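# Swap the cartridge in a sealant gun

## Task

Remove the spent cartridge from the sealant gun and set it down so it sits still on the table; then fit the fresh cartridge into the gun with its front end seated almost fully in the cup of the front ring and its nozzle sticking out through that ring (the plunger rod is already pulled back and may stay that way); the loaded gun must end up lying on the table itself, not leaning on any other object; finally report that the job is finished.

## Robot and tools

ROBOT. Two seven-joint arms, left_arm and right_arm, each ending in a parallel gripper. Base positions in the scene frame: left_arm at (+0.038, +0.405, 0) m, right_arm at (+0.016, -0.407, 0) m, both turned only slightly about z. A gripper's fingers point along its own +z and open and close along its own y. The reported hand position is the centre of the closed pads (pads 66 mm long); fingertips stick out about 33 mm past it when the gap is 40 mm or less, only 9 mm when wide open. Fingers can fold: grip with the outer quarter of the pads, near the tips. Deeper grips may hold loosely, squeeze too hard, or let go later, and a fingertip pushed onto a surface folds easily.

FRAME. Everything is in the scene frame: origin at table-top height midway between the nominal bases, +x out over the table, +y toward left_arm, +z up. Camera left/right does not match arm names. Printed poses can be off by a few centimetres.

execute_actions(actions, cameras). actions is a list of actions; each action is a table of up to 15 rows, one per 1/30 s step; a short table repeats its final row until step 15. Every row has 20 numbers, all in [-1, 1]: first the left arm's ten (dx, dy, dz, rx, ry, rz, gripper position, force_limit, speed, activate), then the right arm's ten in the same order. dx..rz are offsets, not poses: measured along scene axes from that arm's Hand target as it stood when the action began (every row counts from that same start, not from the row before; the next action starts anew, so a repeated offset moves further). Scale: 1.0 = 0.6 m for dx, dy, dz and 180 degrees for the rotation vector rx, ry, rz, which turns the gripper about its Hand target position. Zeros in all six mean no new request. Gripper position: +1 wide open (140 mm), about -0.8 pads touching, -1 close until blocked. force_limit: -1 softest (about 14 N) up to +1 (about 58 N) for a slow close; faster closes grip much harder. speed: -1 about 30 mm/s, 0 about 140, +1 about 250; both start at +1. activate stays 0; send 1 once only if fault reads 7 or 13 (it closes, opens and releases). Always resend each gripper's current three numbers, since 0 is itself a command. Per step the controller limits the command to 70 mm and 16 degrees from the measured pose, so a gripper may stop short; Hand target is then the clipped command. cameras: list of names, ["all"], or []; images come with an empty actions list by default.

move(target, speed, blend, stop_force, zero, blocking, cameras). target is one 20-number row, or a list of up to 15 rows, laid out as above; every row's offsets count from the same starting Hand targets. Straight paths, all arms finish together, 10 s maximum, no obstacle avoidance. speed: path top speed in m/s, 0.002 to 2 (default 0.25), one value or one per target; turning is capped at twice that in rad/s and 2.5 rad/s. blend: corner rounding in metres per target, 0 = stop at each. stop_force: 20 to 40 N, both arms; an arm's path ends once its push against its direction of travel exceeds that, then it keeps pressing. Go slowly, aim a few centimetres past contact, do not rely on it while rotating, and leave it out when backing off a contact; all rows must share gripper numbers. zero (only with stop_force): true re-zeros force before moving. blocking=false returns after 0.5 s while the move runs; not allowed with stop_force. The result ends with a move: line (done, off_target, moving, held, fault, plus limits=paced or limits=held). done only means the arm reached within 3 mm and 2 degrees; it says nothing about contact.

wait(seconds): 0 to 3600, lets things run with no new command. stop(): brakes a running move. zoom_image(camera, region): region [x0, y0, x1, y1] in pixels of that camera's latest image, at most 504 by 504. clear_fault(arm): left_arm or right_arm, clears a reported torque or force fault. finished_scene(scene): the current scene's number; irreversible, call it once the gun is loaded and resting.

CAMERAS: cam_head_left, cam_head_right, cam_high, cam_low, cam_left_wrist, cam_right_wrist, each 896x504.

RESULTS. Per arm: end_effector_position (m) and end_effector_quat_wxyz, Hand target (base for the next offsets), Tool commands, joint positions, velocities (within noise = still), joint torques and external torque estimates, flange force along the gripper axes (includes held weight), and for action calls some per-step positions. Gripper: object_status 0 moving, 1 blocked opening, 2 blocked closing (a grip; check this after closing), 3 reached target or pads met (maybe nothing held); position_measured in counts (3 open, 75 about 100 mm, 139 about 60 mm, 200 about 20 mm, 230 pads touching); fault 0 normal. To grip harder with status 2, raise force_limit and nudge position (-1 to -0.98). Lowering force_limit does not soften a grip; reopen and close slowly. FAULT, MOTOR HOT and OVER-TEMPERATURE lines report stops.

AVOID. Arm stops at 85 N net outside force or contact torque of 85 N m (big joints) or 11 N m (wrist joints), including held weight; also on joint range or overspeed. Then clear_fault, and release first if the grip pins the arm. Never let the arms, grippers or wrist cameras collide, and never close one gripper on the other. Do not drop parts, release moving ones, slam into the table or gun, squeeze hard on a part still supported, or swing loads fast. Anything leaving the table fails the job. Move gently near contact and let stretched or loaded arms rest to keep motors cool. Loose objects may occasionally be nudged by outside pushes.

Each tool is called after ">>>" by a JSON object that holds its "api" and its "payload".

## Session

>>> {"api": "execute_actions", "payload": {"actions": []}}

>>> {"api": "zoom_image", "payload": {"camera": "cam_high", "region": [250, 130, 600, 400]}}

Scene clock: 0.00 s.
left_arm: end_effector_position=(+0.6359, +0.2867, +0.3066) position_measured=3 object_status=3 fault=0 end_effector_quat_wxyz=(+0.104, +0.951, -0.090, +0.275) | right_arm: end_effector_position=(+0.5614, -0.1952, +0.1516) position_measured=3 object_status=3 fault=0 end_effector_quat_wxyz=(+0.455, +0.801, +0.388, +0.030)
Joint positions: left_arm=[-0.199 -0.27 -0.003 -2.392 -0.374 2.67 -1.252] | right_arm=[0.724 0.398 0.044 -1.933 -0.957 1.814 -1.187]
Joint velocities: within noise
Joint torques (N m): no reading
External joint torques (N m): no reading
Flange force (N): no reading
Hand target: left_arm +0.6359, +0.2867, +0.3066; +0.104, +0.951, -0.090, +0.275 | right_arm +0.5615, -0.1952, +0.1516; +0.455, +0.801, +0.388, +0.030
Tool commands: left_gripper/position=+1.0 left_gripper/force_limit=+1.0 left_gripper/speed=+1.0 left_gripper/activate=+0.0 right_gripper/position=+1.0 right_gripper/force_limit=+1.0 right_gripper/speed=+1.0 right_gripper/activate=+0.0

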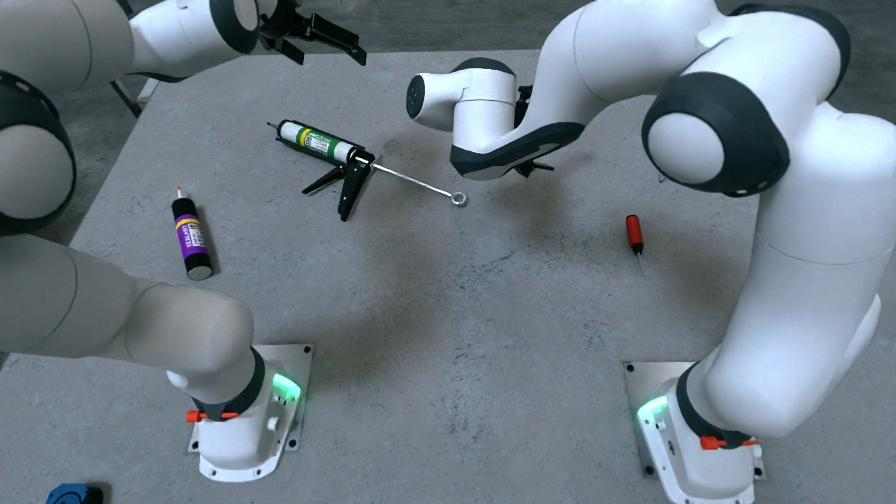

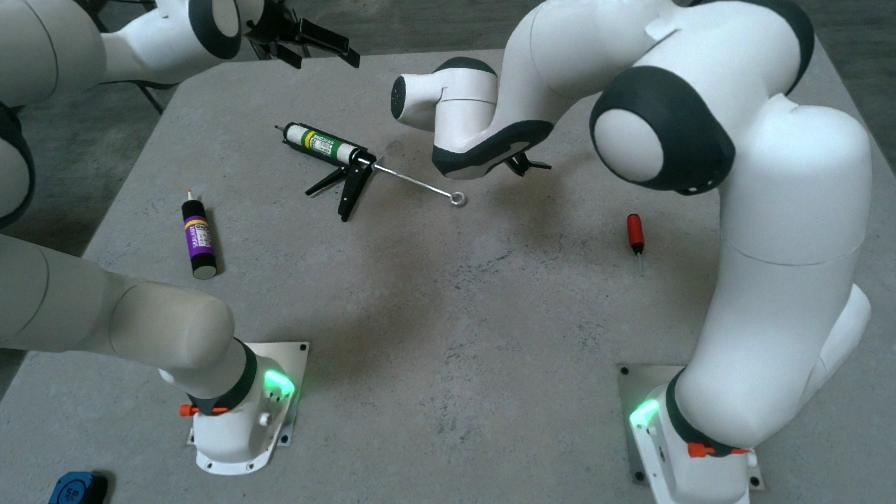

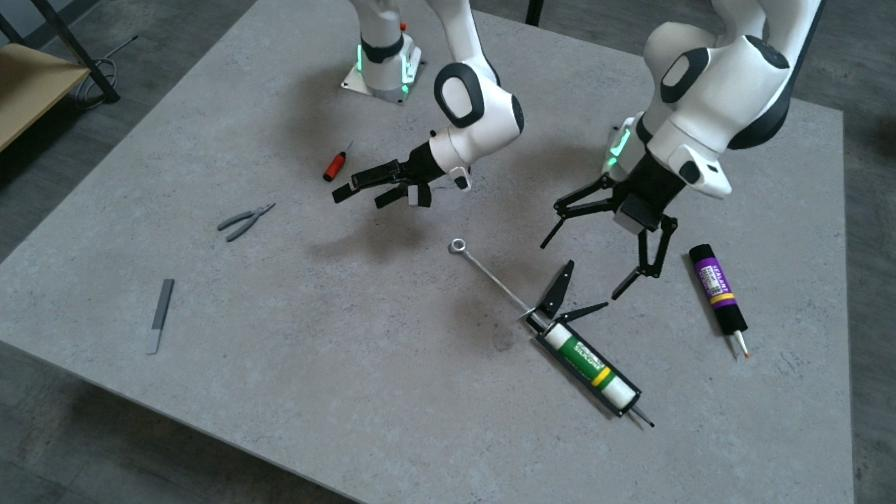

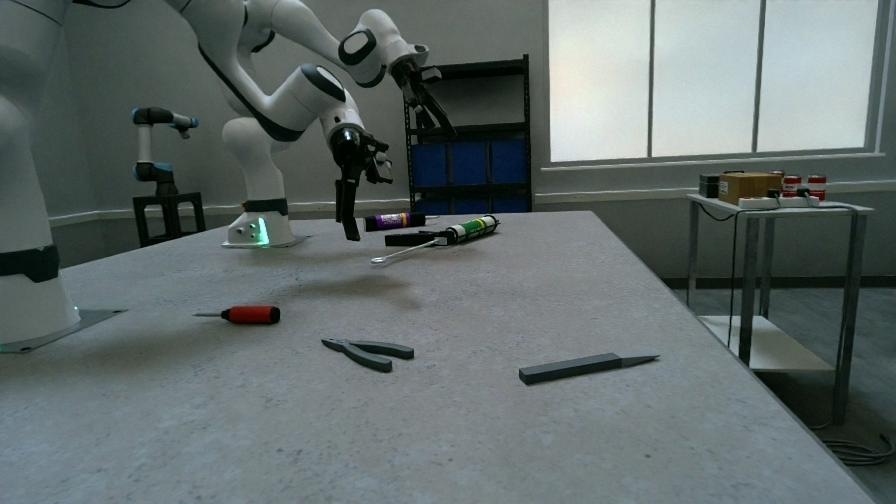

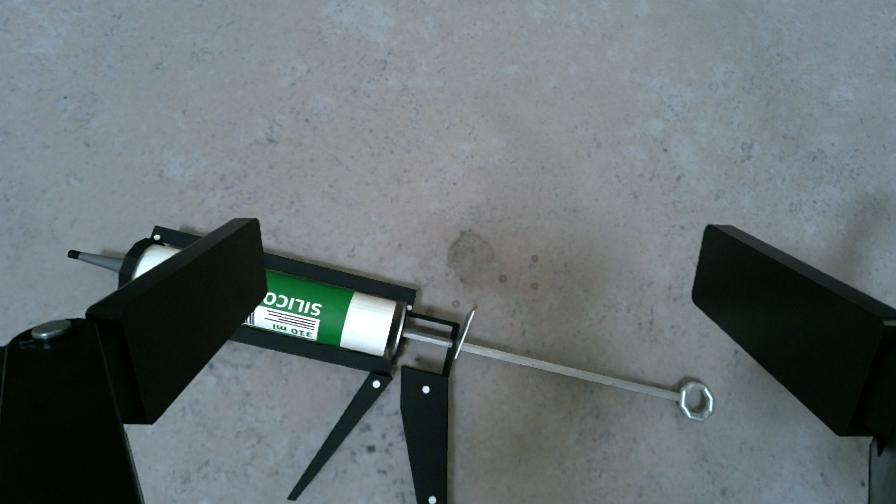

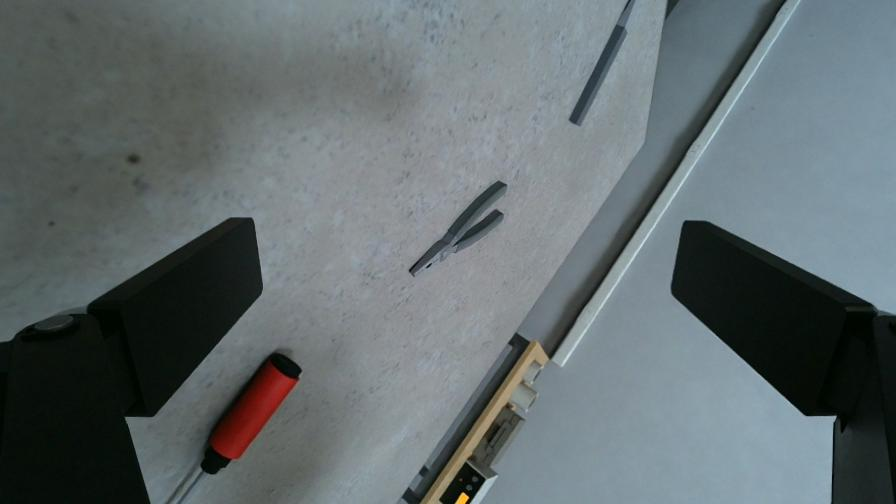

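Scaled by 1.440 from the camera's image (finer frame: 1280x720).

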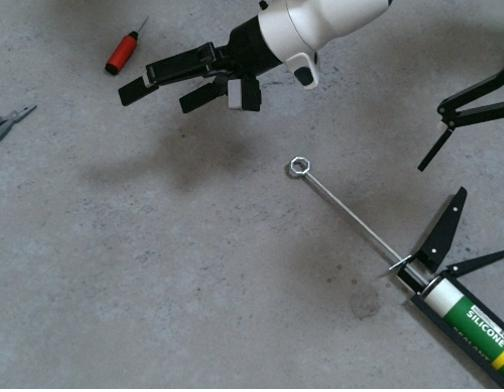

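>>> {"api": "move", "payload": {"target": [0.031,0.212,-0.1,0.217,0.039,-0.576,0.2,-0.5,1,0, -0.18,-0.25,0.17,0,0,0,1,1,1,0], "cameras": ["all"]}}

Scene clock: 34.70 s.
left_arm: end_effector_position=(+0.6551, +0.4130, +0.2473) position_measured=104 object_status=3 fault=0 end_effector_quat_wxyz=(+0.001, -0.517, +0.856, -0.003) | right_arm: end_effector_position=(+0.4535, -0.3433, +0.2526) position_measured=3 object_status=3 fault=0 end_effector_quat_wxyz=(+0.453, +0.803, +0.386, +0.032)
Joint positions: left_arm=[-0.269 0.193 0.258 -1.755 -0.056 1.946 0.533] | right_arm=[0.685 -0.265 0.006 -2.513 -0.963 1.826 -1.292]
Joint velocities: left_arm=[0.001 0 0.001 0 0 0 0.005] | right_arm=[within noise]
Joint torques (N m): left_arm=[0.55 -36.49 0.78 23.86 1.02 2.27 0.26] | right_arm=[-0.56 -21.7 1.05 21.95 -1.12 0.37 -0.07]
External joint torques (N m): left_arm=[0.63 1.09 -0.9 -0.7 0.33 -0.26 0.26] | right_arm=[-0.52 -1.31 0.92 0.1 -0.38 0.08 -0.14]
Flange force (N): left_arm=[-0.9 -0.6 1.3] | right_arm=[-4.1 0.8 -0.6]
Hand target: left_arm +0.6545, +0.4139, +0.2466; +0.001, -0.514, +0.858, +0.000 | right_arm +0.4535, -0.3452, +0.2536; +0.455, +0.801, +0.388, +0.030
Off the commanded pose: left_arm 0.001 m, 0 deg | right_arm 0.002 m, 0 deg.
move: done

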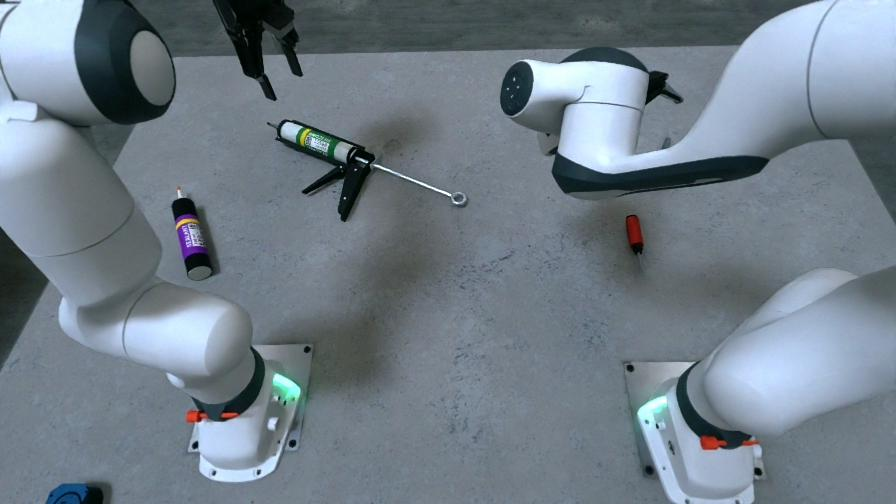

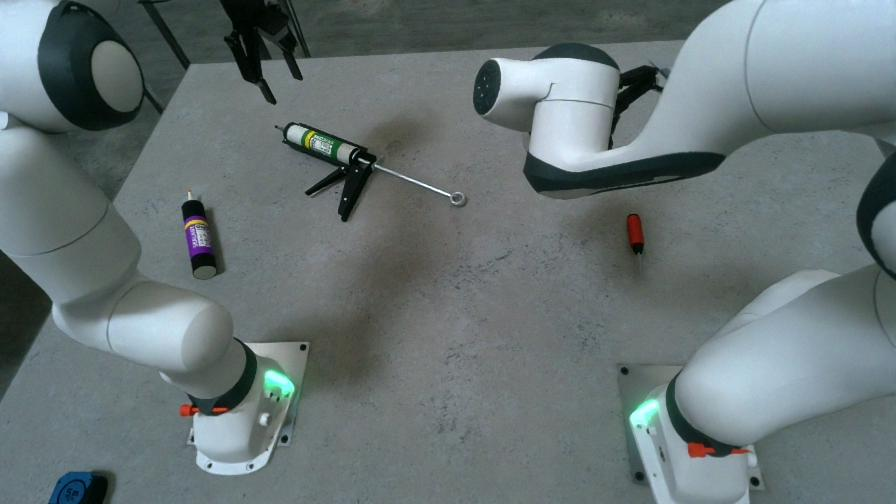

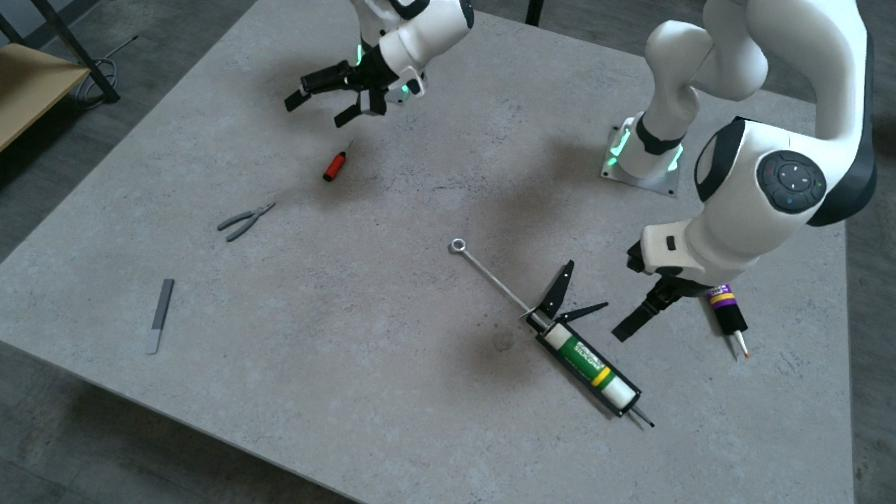

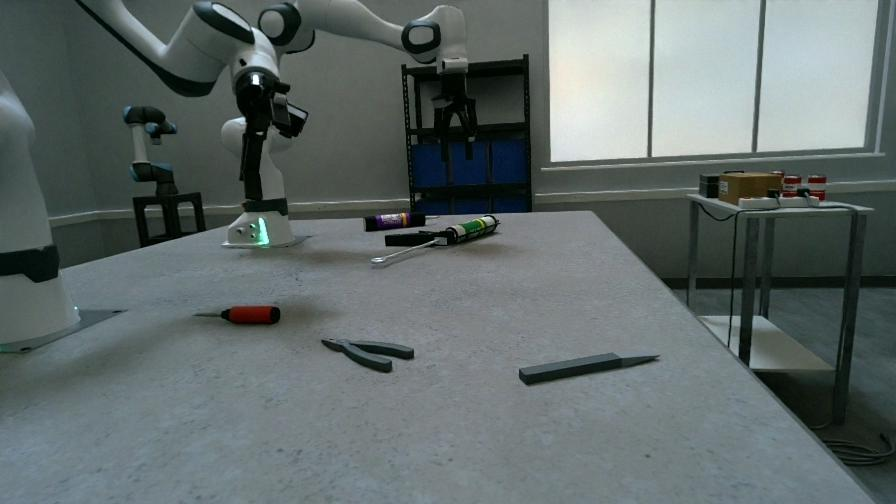

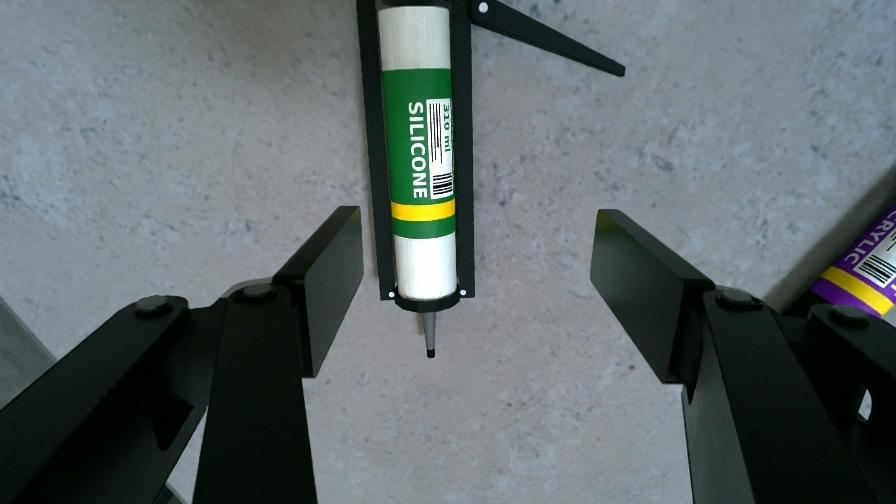

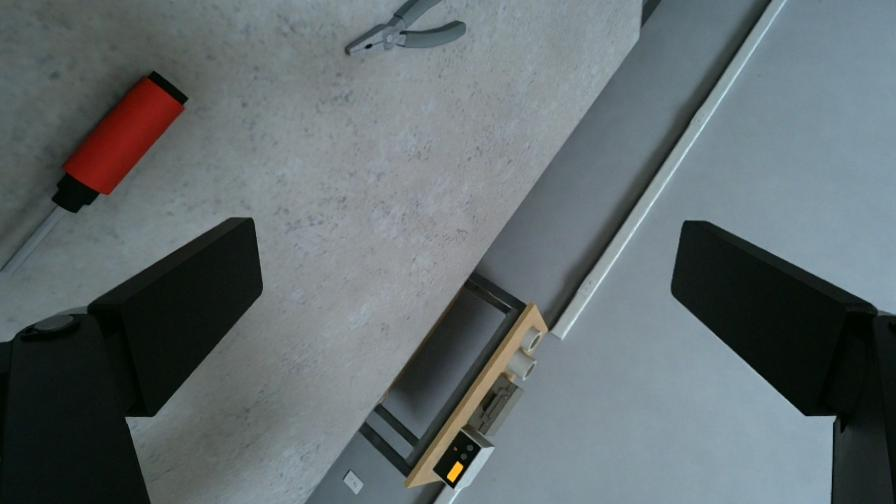

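>>> {"api": "move", "payload": {"target": [0.037,-0.018,-0.245,0,0,0,0.0,-0.5,1,0, 0,0,0,0,0,0,1,1,1,0], "cameras": ["cam_left_wrist","cam_high"]}}

Scene clock: 54.87 s.
left_arm: end_effector_position=(+0.6748, +0.4035, +0.0990) position_measured=129 object_status=3 fault=0 end_effector_quat_wxyz=(-0.001, -0.516, +0.857, +0.002) | right_arm: end_effector_position=(+0.4535, -0.3433, +0.2526) position_measured=3 object_status=3 fault=0 end_effector_quat_wxyz=(+0.453, +0.803, +0.387, +0.032)
Joint positions: left_arm=[-0.257 0.407 0.228 -1.845 -0.111 2.236 0.555] | right_arm=[0.685 -0.265 0.006 -2.513 -0.963 1.826 -1.292]
Joint velocities: left_arm=[0.001 -0.001 -0.001 0.001 0 0.004 0.002] | right_arm=[within noise]
Joint torques (N m): left_arm=[0.58 -42.33 2.18 22.24 0.11 2.58 0.29] | right_arm=[-0.57 -21.69 1.11 21.85 -1.1 0.36 -0.1]
External joint torques (N m): left_arm=[0.52 0.57 -1.17 -0.63 -0.48 0.08 0.29] | right_arm=[-0.62 -1.32 0.87 0.04 -0.36 0.06 -0.17]
Flange force (N): left_arm=[-0.4 0.7 2.0] | right_arm=[-4.3 0.9 -0.4]
Hand target: left_arm +0.6767, +0.4031, +0.0996; +0.001, -0.514, +0.858, +0.000 | right_arm +0.4535, -0.3452, +0.2536; +0.455, +0.801, +0.388, +0.030
Off the commanded pose: left_arm 0.002 m, 0 deg | right_arm 0.002 m, 0 deg.
move: done
Images, in order (width x height): cam_high 896x504, cam_left_wrist 896x504.

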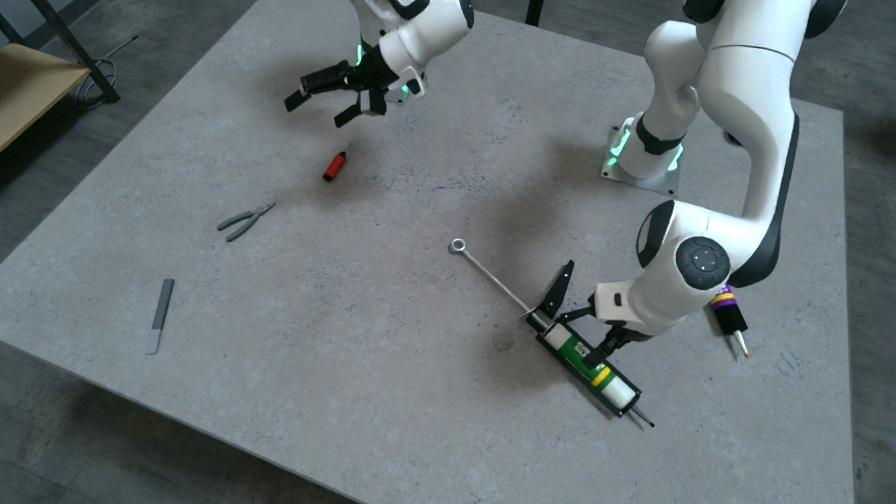

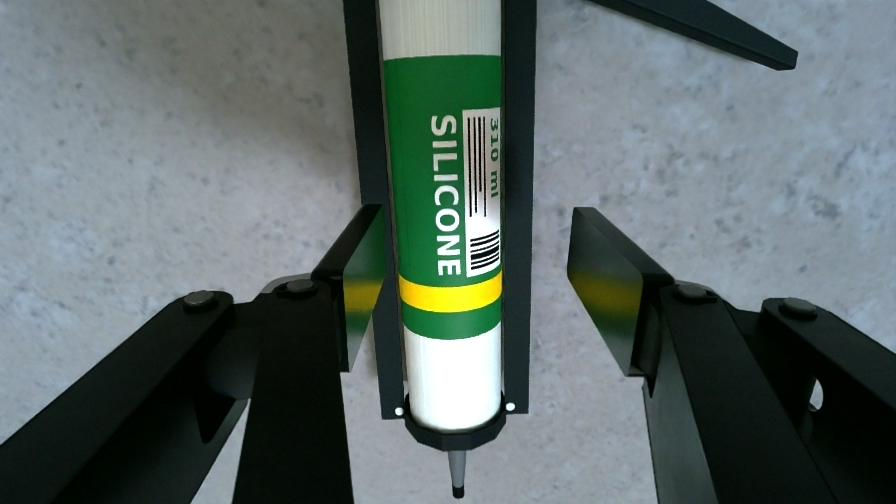

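>>> {"api": "move", "payload": {"target": [0.0238,0.0157,-0.06,0,0,0.0106,-0.03,-0.5,1,0, 0,0,0,0,0,0,1,1,1,0], "speed": 0.15, "cameras": ["cam_left_wrist","cam_high","cam_low","cam_head_left"]}}

>>> {"api": "zoom_image", "payload": {"camera": "cam_high", "region": [520, 290, 670, 430]}}

>>> {"api": "zoom_image", "payload": {"camera": "cam_low", "region": [380, 190, 520, 270]}}

>>> {"api": "zoom_image", "payload": {"camera": "cam_head_left", "region": [260, 80, 400, 200]}}

Scene clock: 73.43 s.
left_arm: end_effector_position=(+0.6890, +0.4129, +0.0629) position_measured=132 object_status=3 fault=0 end_effector_quat_wxyz=(-0.001, -0.528, +0.850, +0.002) | right_arm: end_effector_position=(+0.4535, -0.3433, +0.2526) position_measured=3 object_status=3 fault=0 end_effector_quat_wxyz=(+0.453, +0.803, +0.387, +0.032)
Joint positions: left_arm=[-0.235 0.5 0.222 -1.8 -0.137 2.282 0.555] | right_arm=[0.685 -0.265 0.006 -2.513 -0.963 1.826 -1.292]
Joint velocities: left_arm=[0.003 -0.002 0 0.002 -0.002 0.003 0] | right_arm=[within noise]
Joint torques (N m): left_arm=[0.98 -44.59 2.77 21.76 -0.02 2.63 0.02] | right_arm=[-0.61 -21.68 1.11 21.92 -1.11 0.38 -0.03]
External joint torques (N m): left_arm=[1.26 0.39 -0.92 -0.6 -0.58 0.12 0.02] | right_arm=[-0.61 -1.27 0.92 0.04 -0.36 0.08 -0.09]
Flange force (N): left_arm=[-0.9 1.3 1.8] | right_arm=[-4.1 0.7 -0.4]
Hand target: left_arm +0.6910, +0.4125, +0.0636; +0.001, -0.528, +0.849, +0.000 | right_arm +0.4535, -0.3452, +0.2536; +0.455, +0.801, +0.388, +0.030
Off the commanded pose: left_arm 0.002 m, 0 deg | right_arm 0.002 m, 0 deg.
move: done
Images, in order (width x height): cam_head_left 896x504, cam_high 896x504, cam_low 896x504, cam_left_wrist 896x504.

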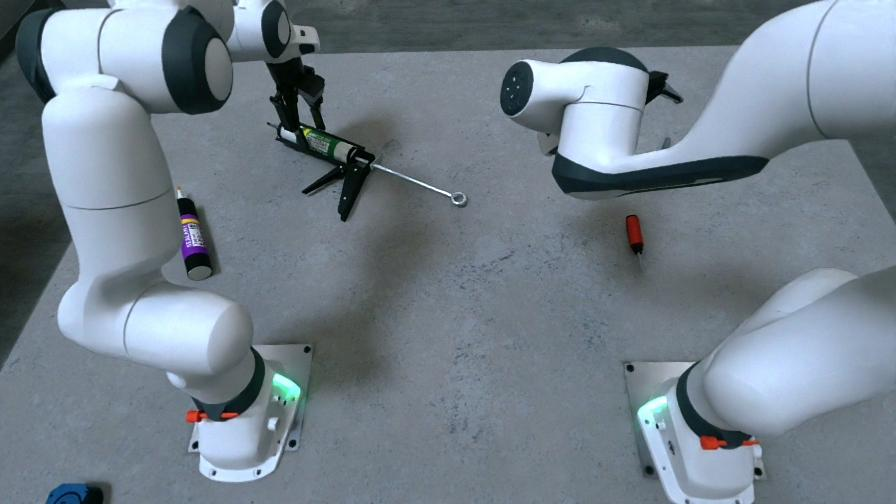

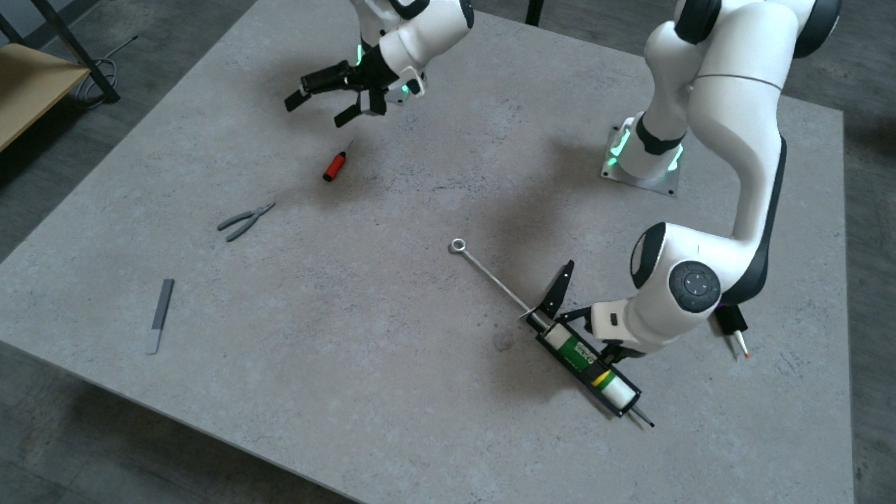

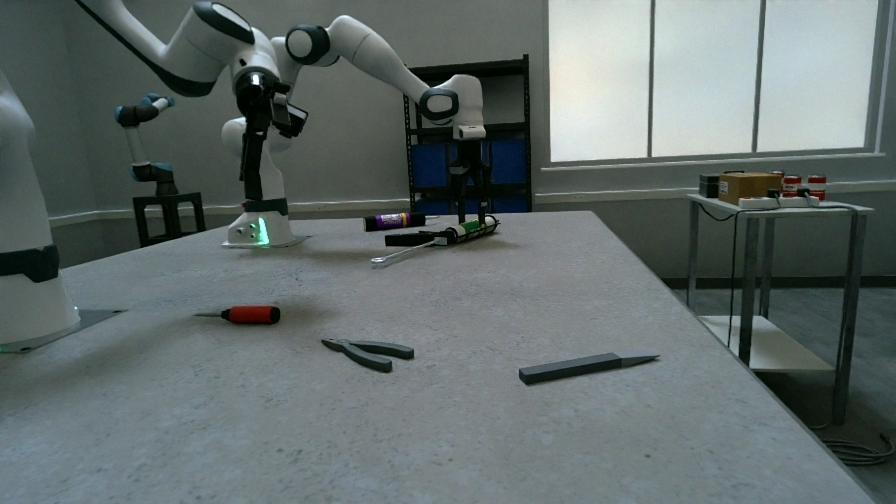

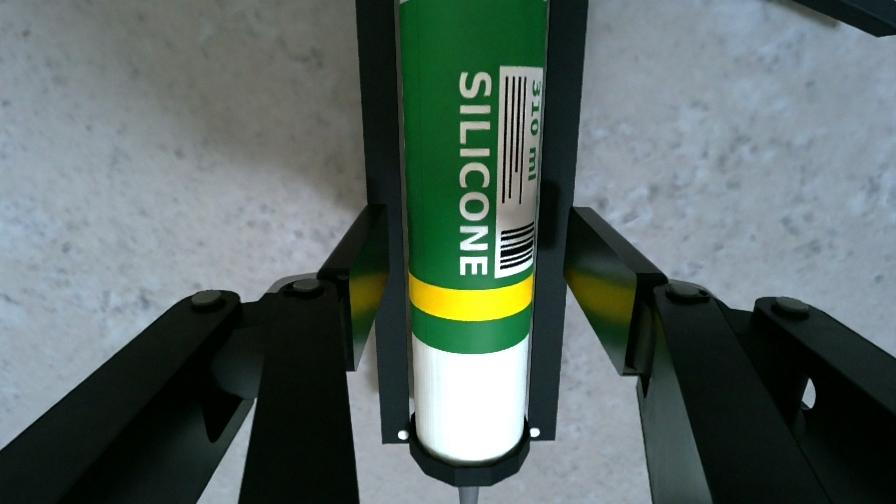

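Scaled by 3.360 from the camera's image (finer frame: 1280x720).

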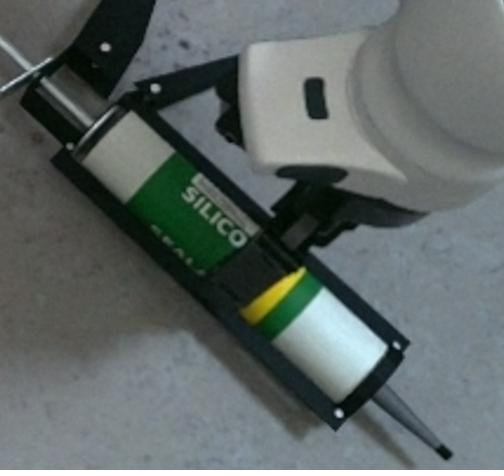

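Scaled by 3.600 from the camera's image (finer frame: 1280x720).

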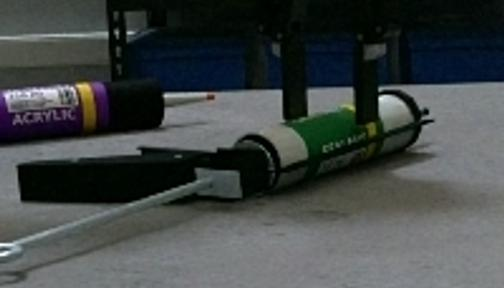

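Scaled by 3.600 from the camera's image (finer frame: 1280x720).

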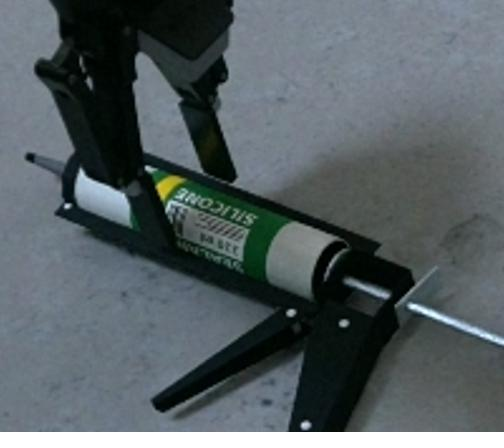

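>>> {"api": "execute_actions", "payload": {"actions": []}}

Scene clock: 98.20 s.
left_arm: end_effector_position=(+0.6892, +0.4130, +0.0629) position_measured=132 object_status=3 fault=0 end_effector_quat_wxyz=(-0.001, -0.528, +0.849, +0.002) | right_arm: end_effector_position=(+0.4535, -0.3433, +0.2526) position_measured=3 object_status=3 fault=0 end_effector_quat_wxyz=(+0.453, +0.803, +0.387, +0.032)
Joint positions: left_arm=[-0.235 0.5 0.222 -1.8 -0.137 2.282 0.555] | right_arm=[0.685 -0.265 0.006 -2.513 -0.963 1.826 -1.292]
Joint velocities: within noise
Joint torques (N m): left_arm=[0.58 -44.53 2.73 21.78 -0.04 2.59 0.07] | right_arm=[-0.65 -21.64 0.99 21.86 -1.1 0.37 -0.07]
External joint torques (N m): left_arm=[0.54 0.75 -1.24 -0.72 -0.6 0.06 0.07] | right_arm=[-0.65 -1.26 0.81 0 -0.35 0.07 -0.13]
Flange force (N): left_arm=[-0.3 0.7 2.3] | right_arm=[-4.2 0.8 -0.2]
Hand target: left_arm +0.6910, +0.4125, +0.0636; +0.001, -0.528, +0.849, +0.000 | right_arm +0.4535, -0.3452, +0.2536; +0.455, +0.801, +0.388, +0.030
Tool commands: left_gripper/position=-0.03 left_gripper/force_limit=-0.5 left_gripper/speed=+1.0 left_gripper/activate=+0.0 right_gripper/position=+1.0 right_gripper/force_limit=+1.0 right_gripper/speed=+1.0 right_gripper/activate=+0.0
Off the commanded pose: left_arm 0.002 m, 0 deg | right_arm 0.002 m, 0 deg.

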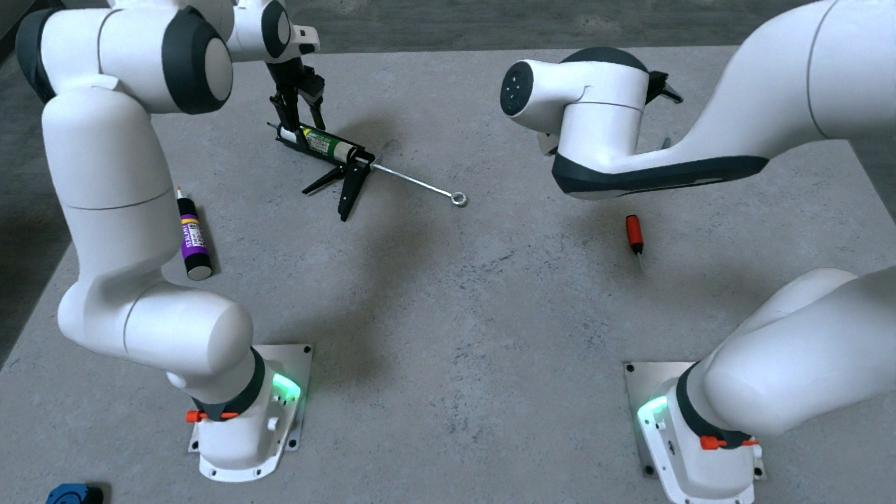

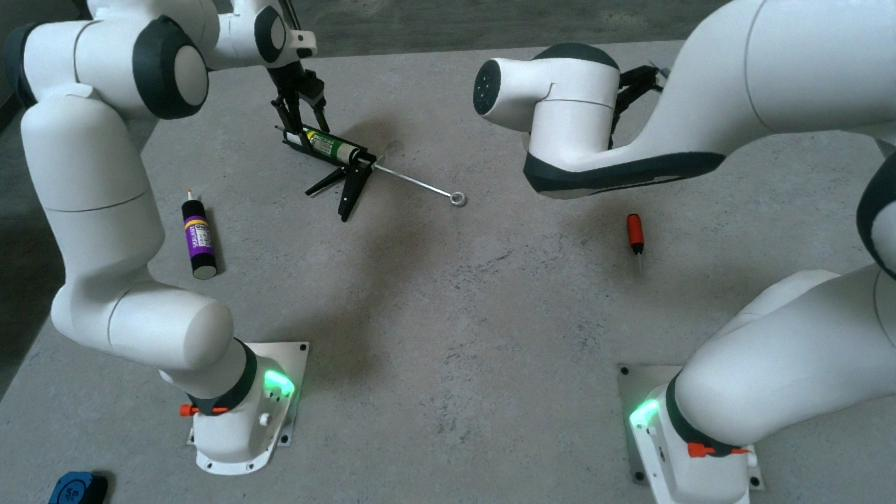

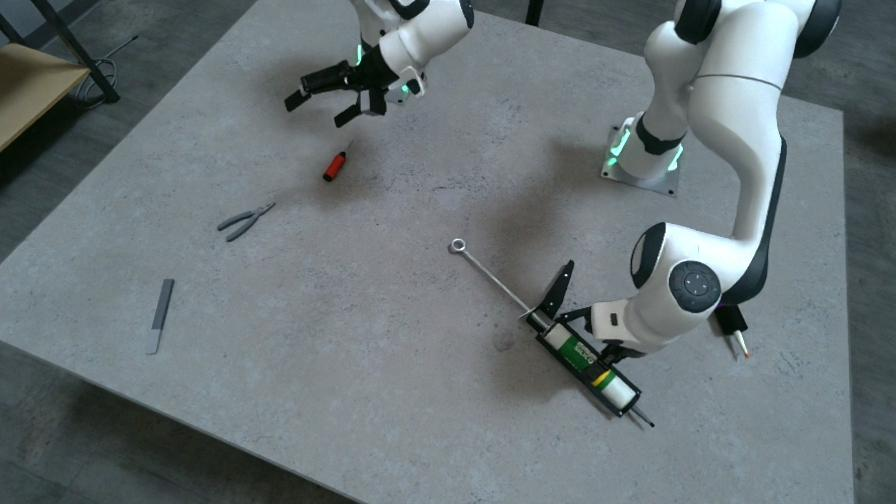

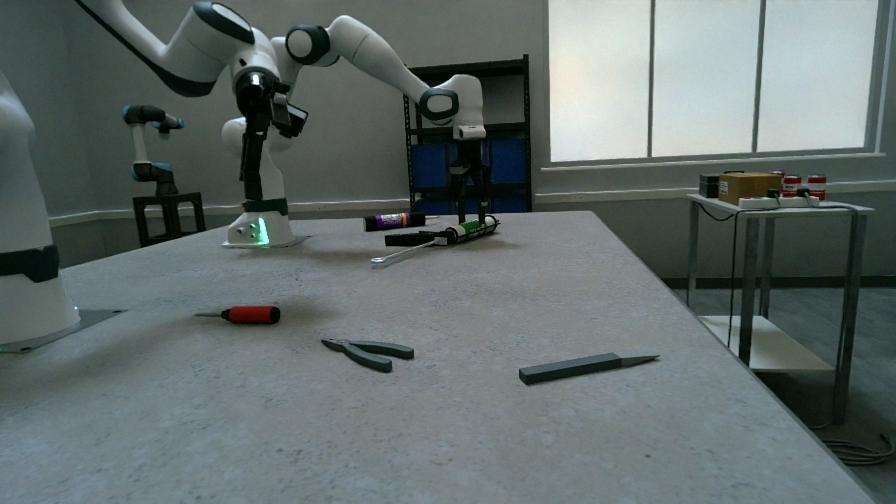

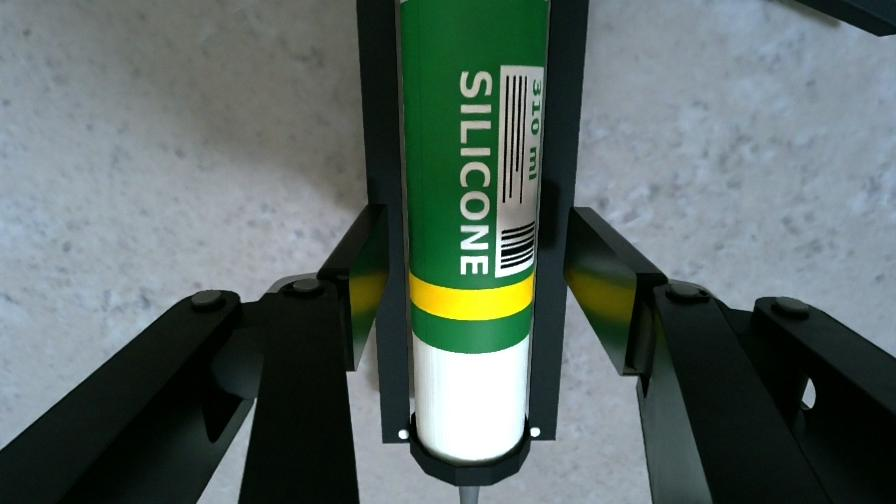

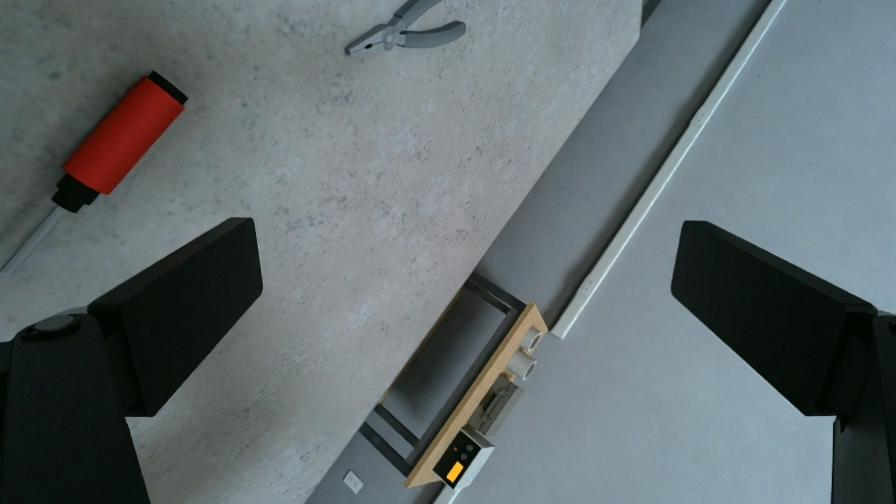

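>>> {"api": "move", "payload": {"target": [0,0,-0.0055,0,0,0,-0.03,-0.5,1,0,0,0,0,0,0,0,1,1,1,0], "speed": 0.03, "cameras": ["cam_left_wrist","cam_low","cam_head_left","cam_high"]}}

>>> {"api": "zoom_image", "payload": {"camera": "cam_low", "region": [430, 190, 530, 260]}}

>>> {"api": "zoom_image", "payload": {"camera": "cam_head_left", "region": [250, 90, 400, 200]}}

>>> {"api": "zoom_image", "payload": {"camera": "cam_left_wrist", "region": [300, 180, 660, 504]}}

Scene clock: 107.30 s.
left_arm: end_effector_position=(+0.6900, +0.4128, +0.0609) position_measured=132 object_status=3 fault=0 end_effector_quat_wxyz=(+0.000, -0.528, +0.849, +0.001) | right_arm: end_effector_position=(+0.4535, -0.3433, +0.2526) position_measured=3 object_status=3 fault=0 end_effector_quat_wxyz=(+0.453, +0.803, +0.387, +0.032)
Joint positions: left_arm=[-0.233 0.504 0.22 -1.8 -0.138 2.288 0.555] | right_arm=[0.685 -0.265 0.006 -2.513 -0.963 1.826 -1.292]
Joint velocities: left_arm=[0.003 0.001 -0.001 0.001 0 0.003 0] | right_arm=[within noise]
Joint torques (N m): left_arm=[0.47 -44.25 2.64 21.33 0.03 2.59 0.06] | right_arm=[-0.61 -21.69 1.05 21.86 -1.11 0.37 -0.06]
External joint torques (N m): left_arm=[0.29 0.74 -1.43 -0.91 -0.53 0.09 0.06] | right_arm=[-0.68 -1.21 0.8 -0.04 -0.36 0.06 -0.13]
Flange force (N): left_arm=[0.6 1.5 2.4] | right_arm=[-4.2 0.8 -0.1]
Hand target: left_arm +0.6910, +0.4125, +0.0603; +0.001, -0.528, +0.849, +0.000 | right_arm +0.4535, -0.3452, +0.2536; +0.455, +0.801, +0.388, +0.030
Off the commanded pose: left_arm 0.001 m, 0 deg | right_arm 0.002 m, 0 deg.
move: done
Images, in order (width x height): cam_head_left 896x504, cam_high 896x504, cam_low 896x504, cam_left_wrist 896x504.

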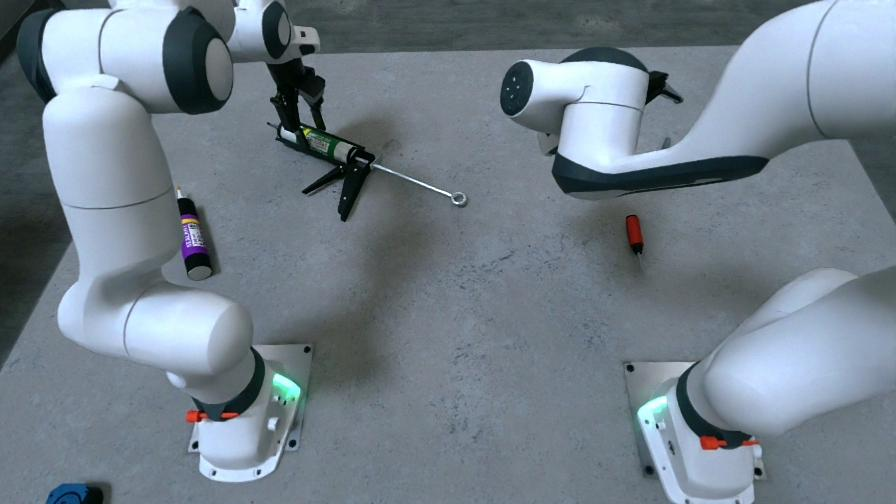

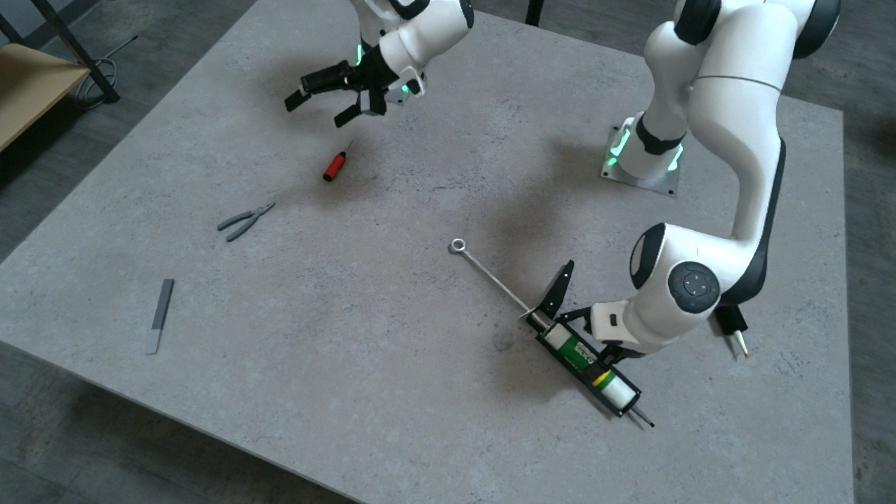

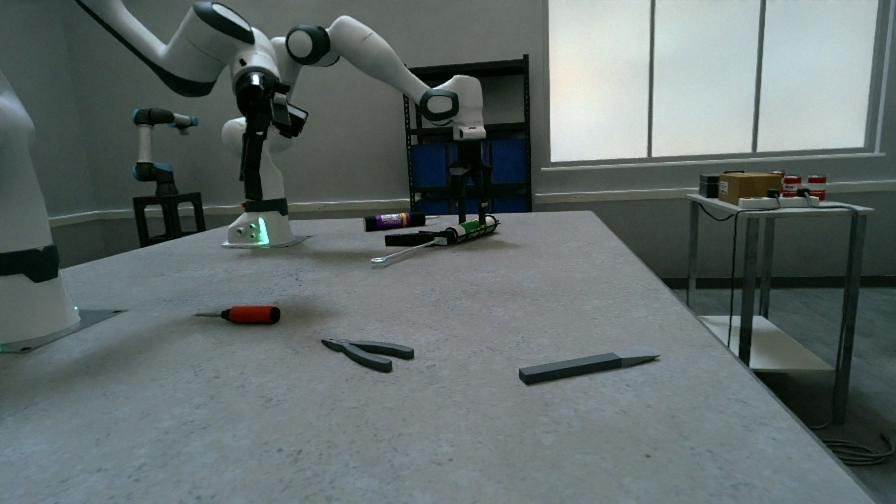

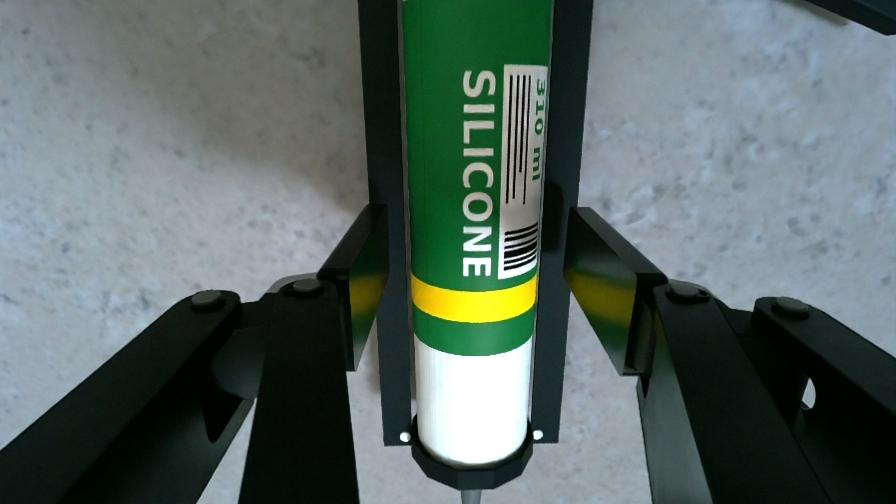

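Scaled by 5.040 from the camera's image (finer frame: 1280x720).

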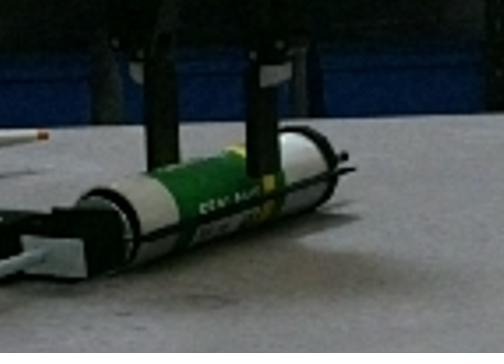

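Scaled by 3.360 from the camera's image (finer frame: 1280x720).

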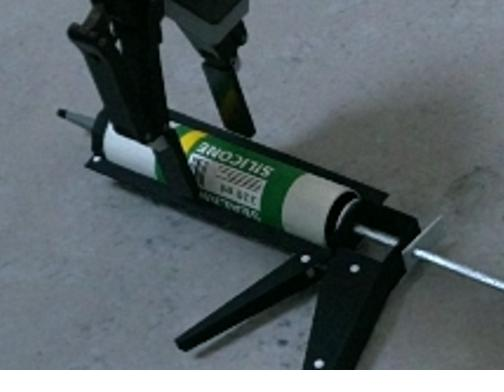

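Scaled by 1.400 from the camera's image (finer frame: 1280x720).

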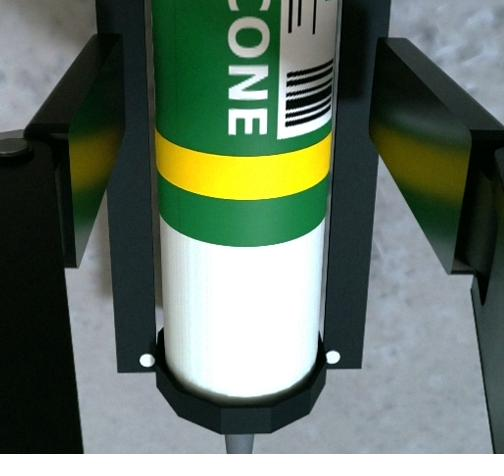

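>>> {"api": "zoom_image", "payload": {"camera": "cam_high", "region": [520, 290, 670, 430]}}

>>> {"api": "zoom_image", "payload": {"camera": "cam_low", "region": [445, 205, 505, 247]}}

>>> {"api": "zoom_image", "payload": {"camera": "cam_head_left", "region": [270, 100, 340, 160]}}

Scaled by 3.360 from the camera's image (finer frame: 1280x720).

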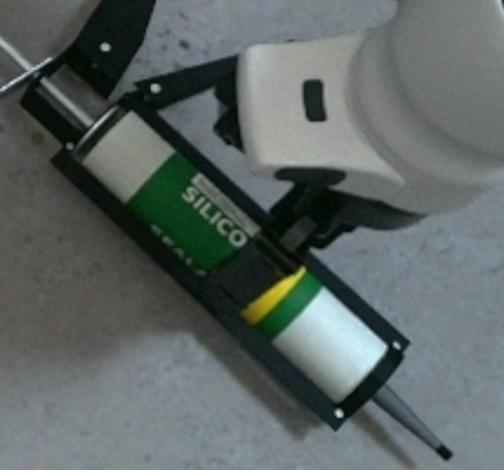

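Scaled by 8.400 from the camera's image (finer frame: 1280x720).

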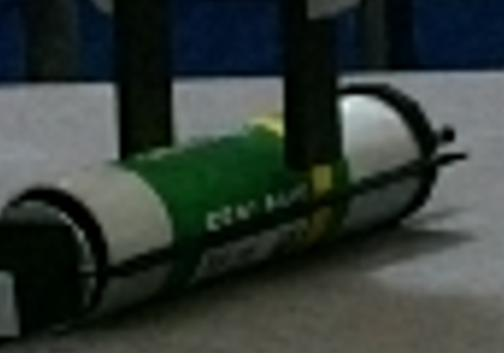

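Scaled by 7.200 from the camera's image (finer frame: 1280x720).

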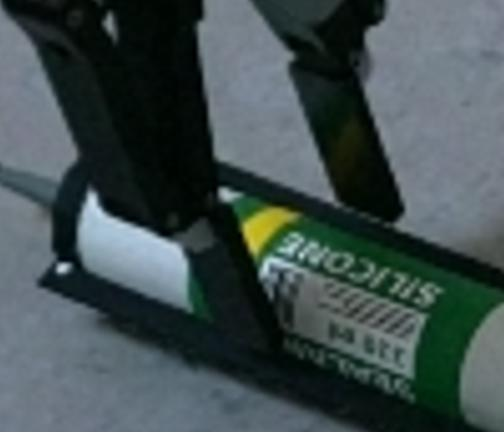

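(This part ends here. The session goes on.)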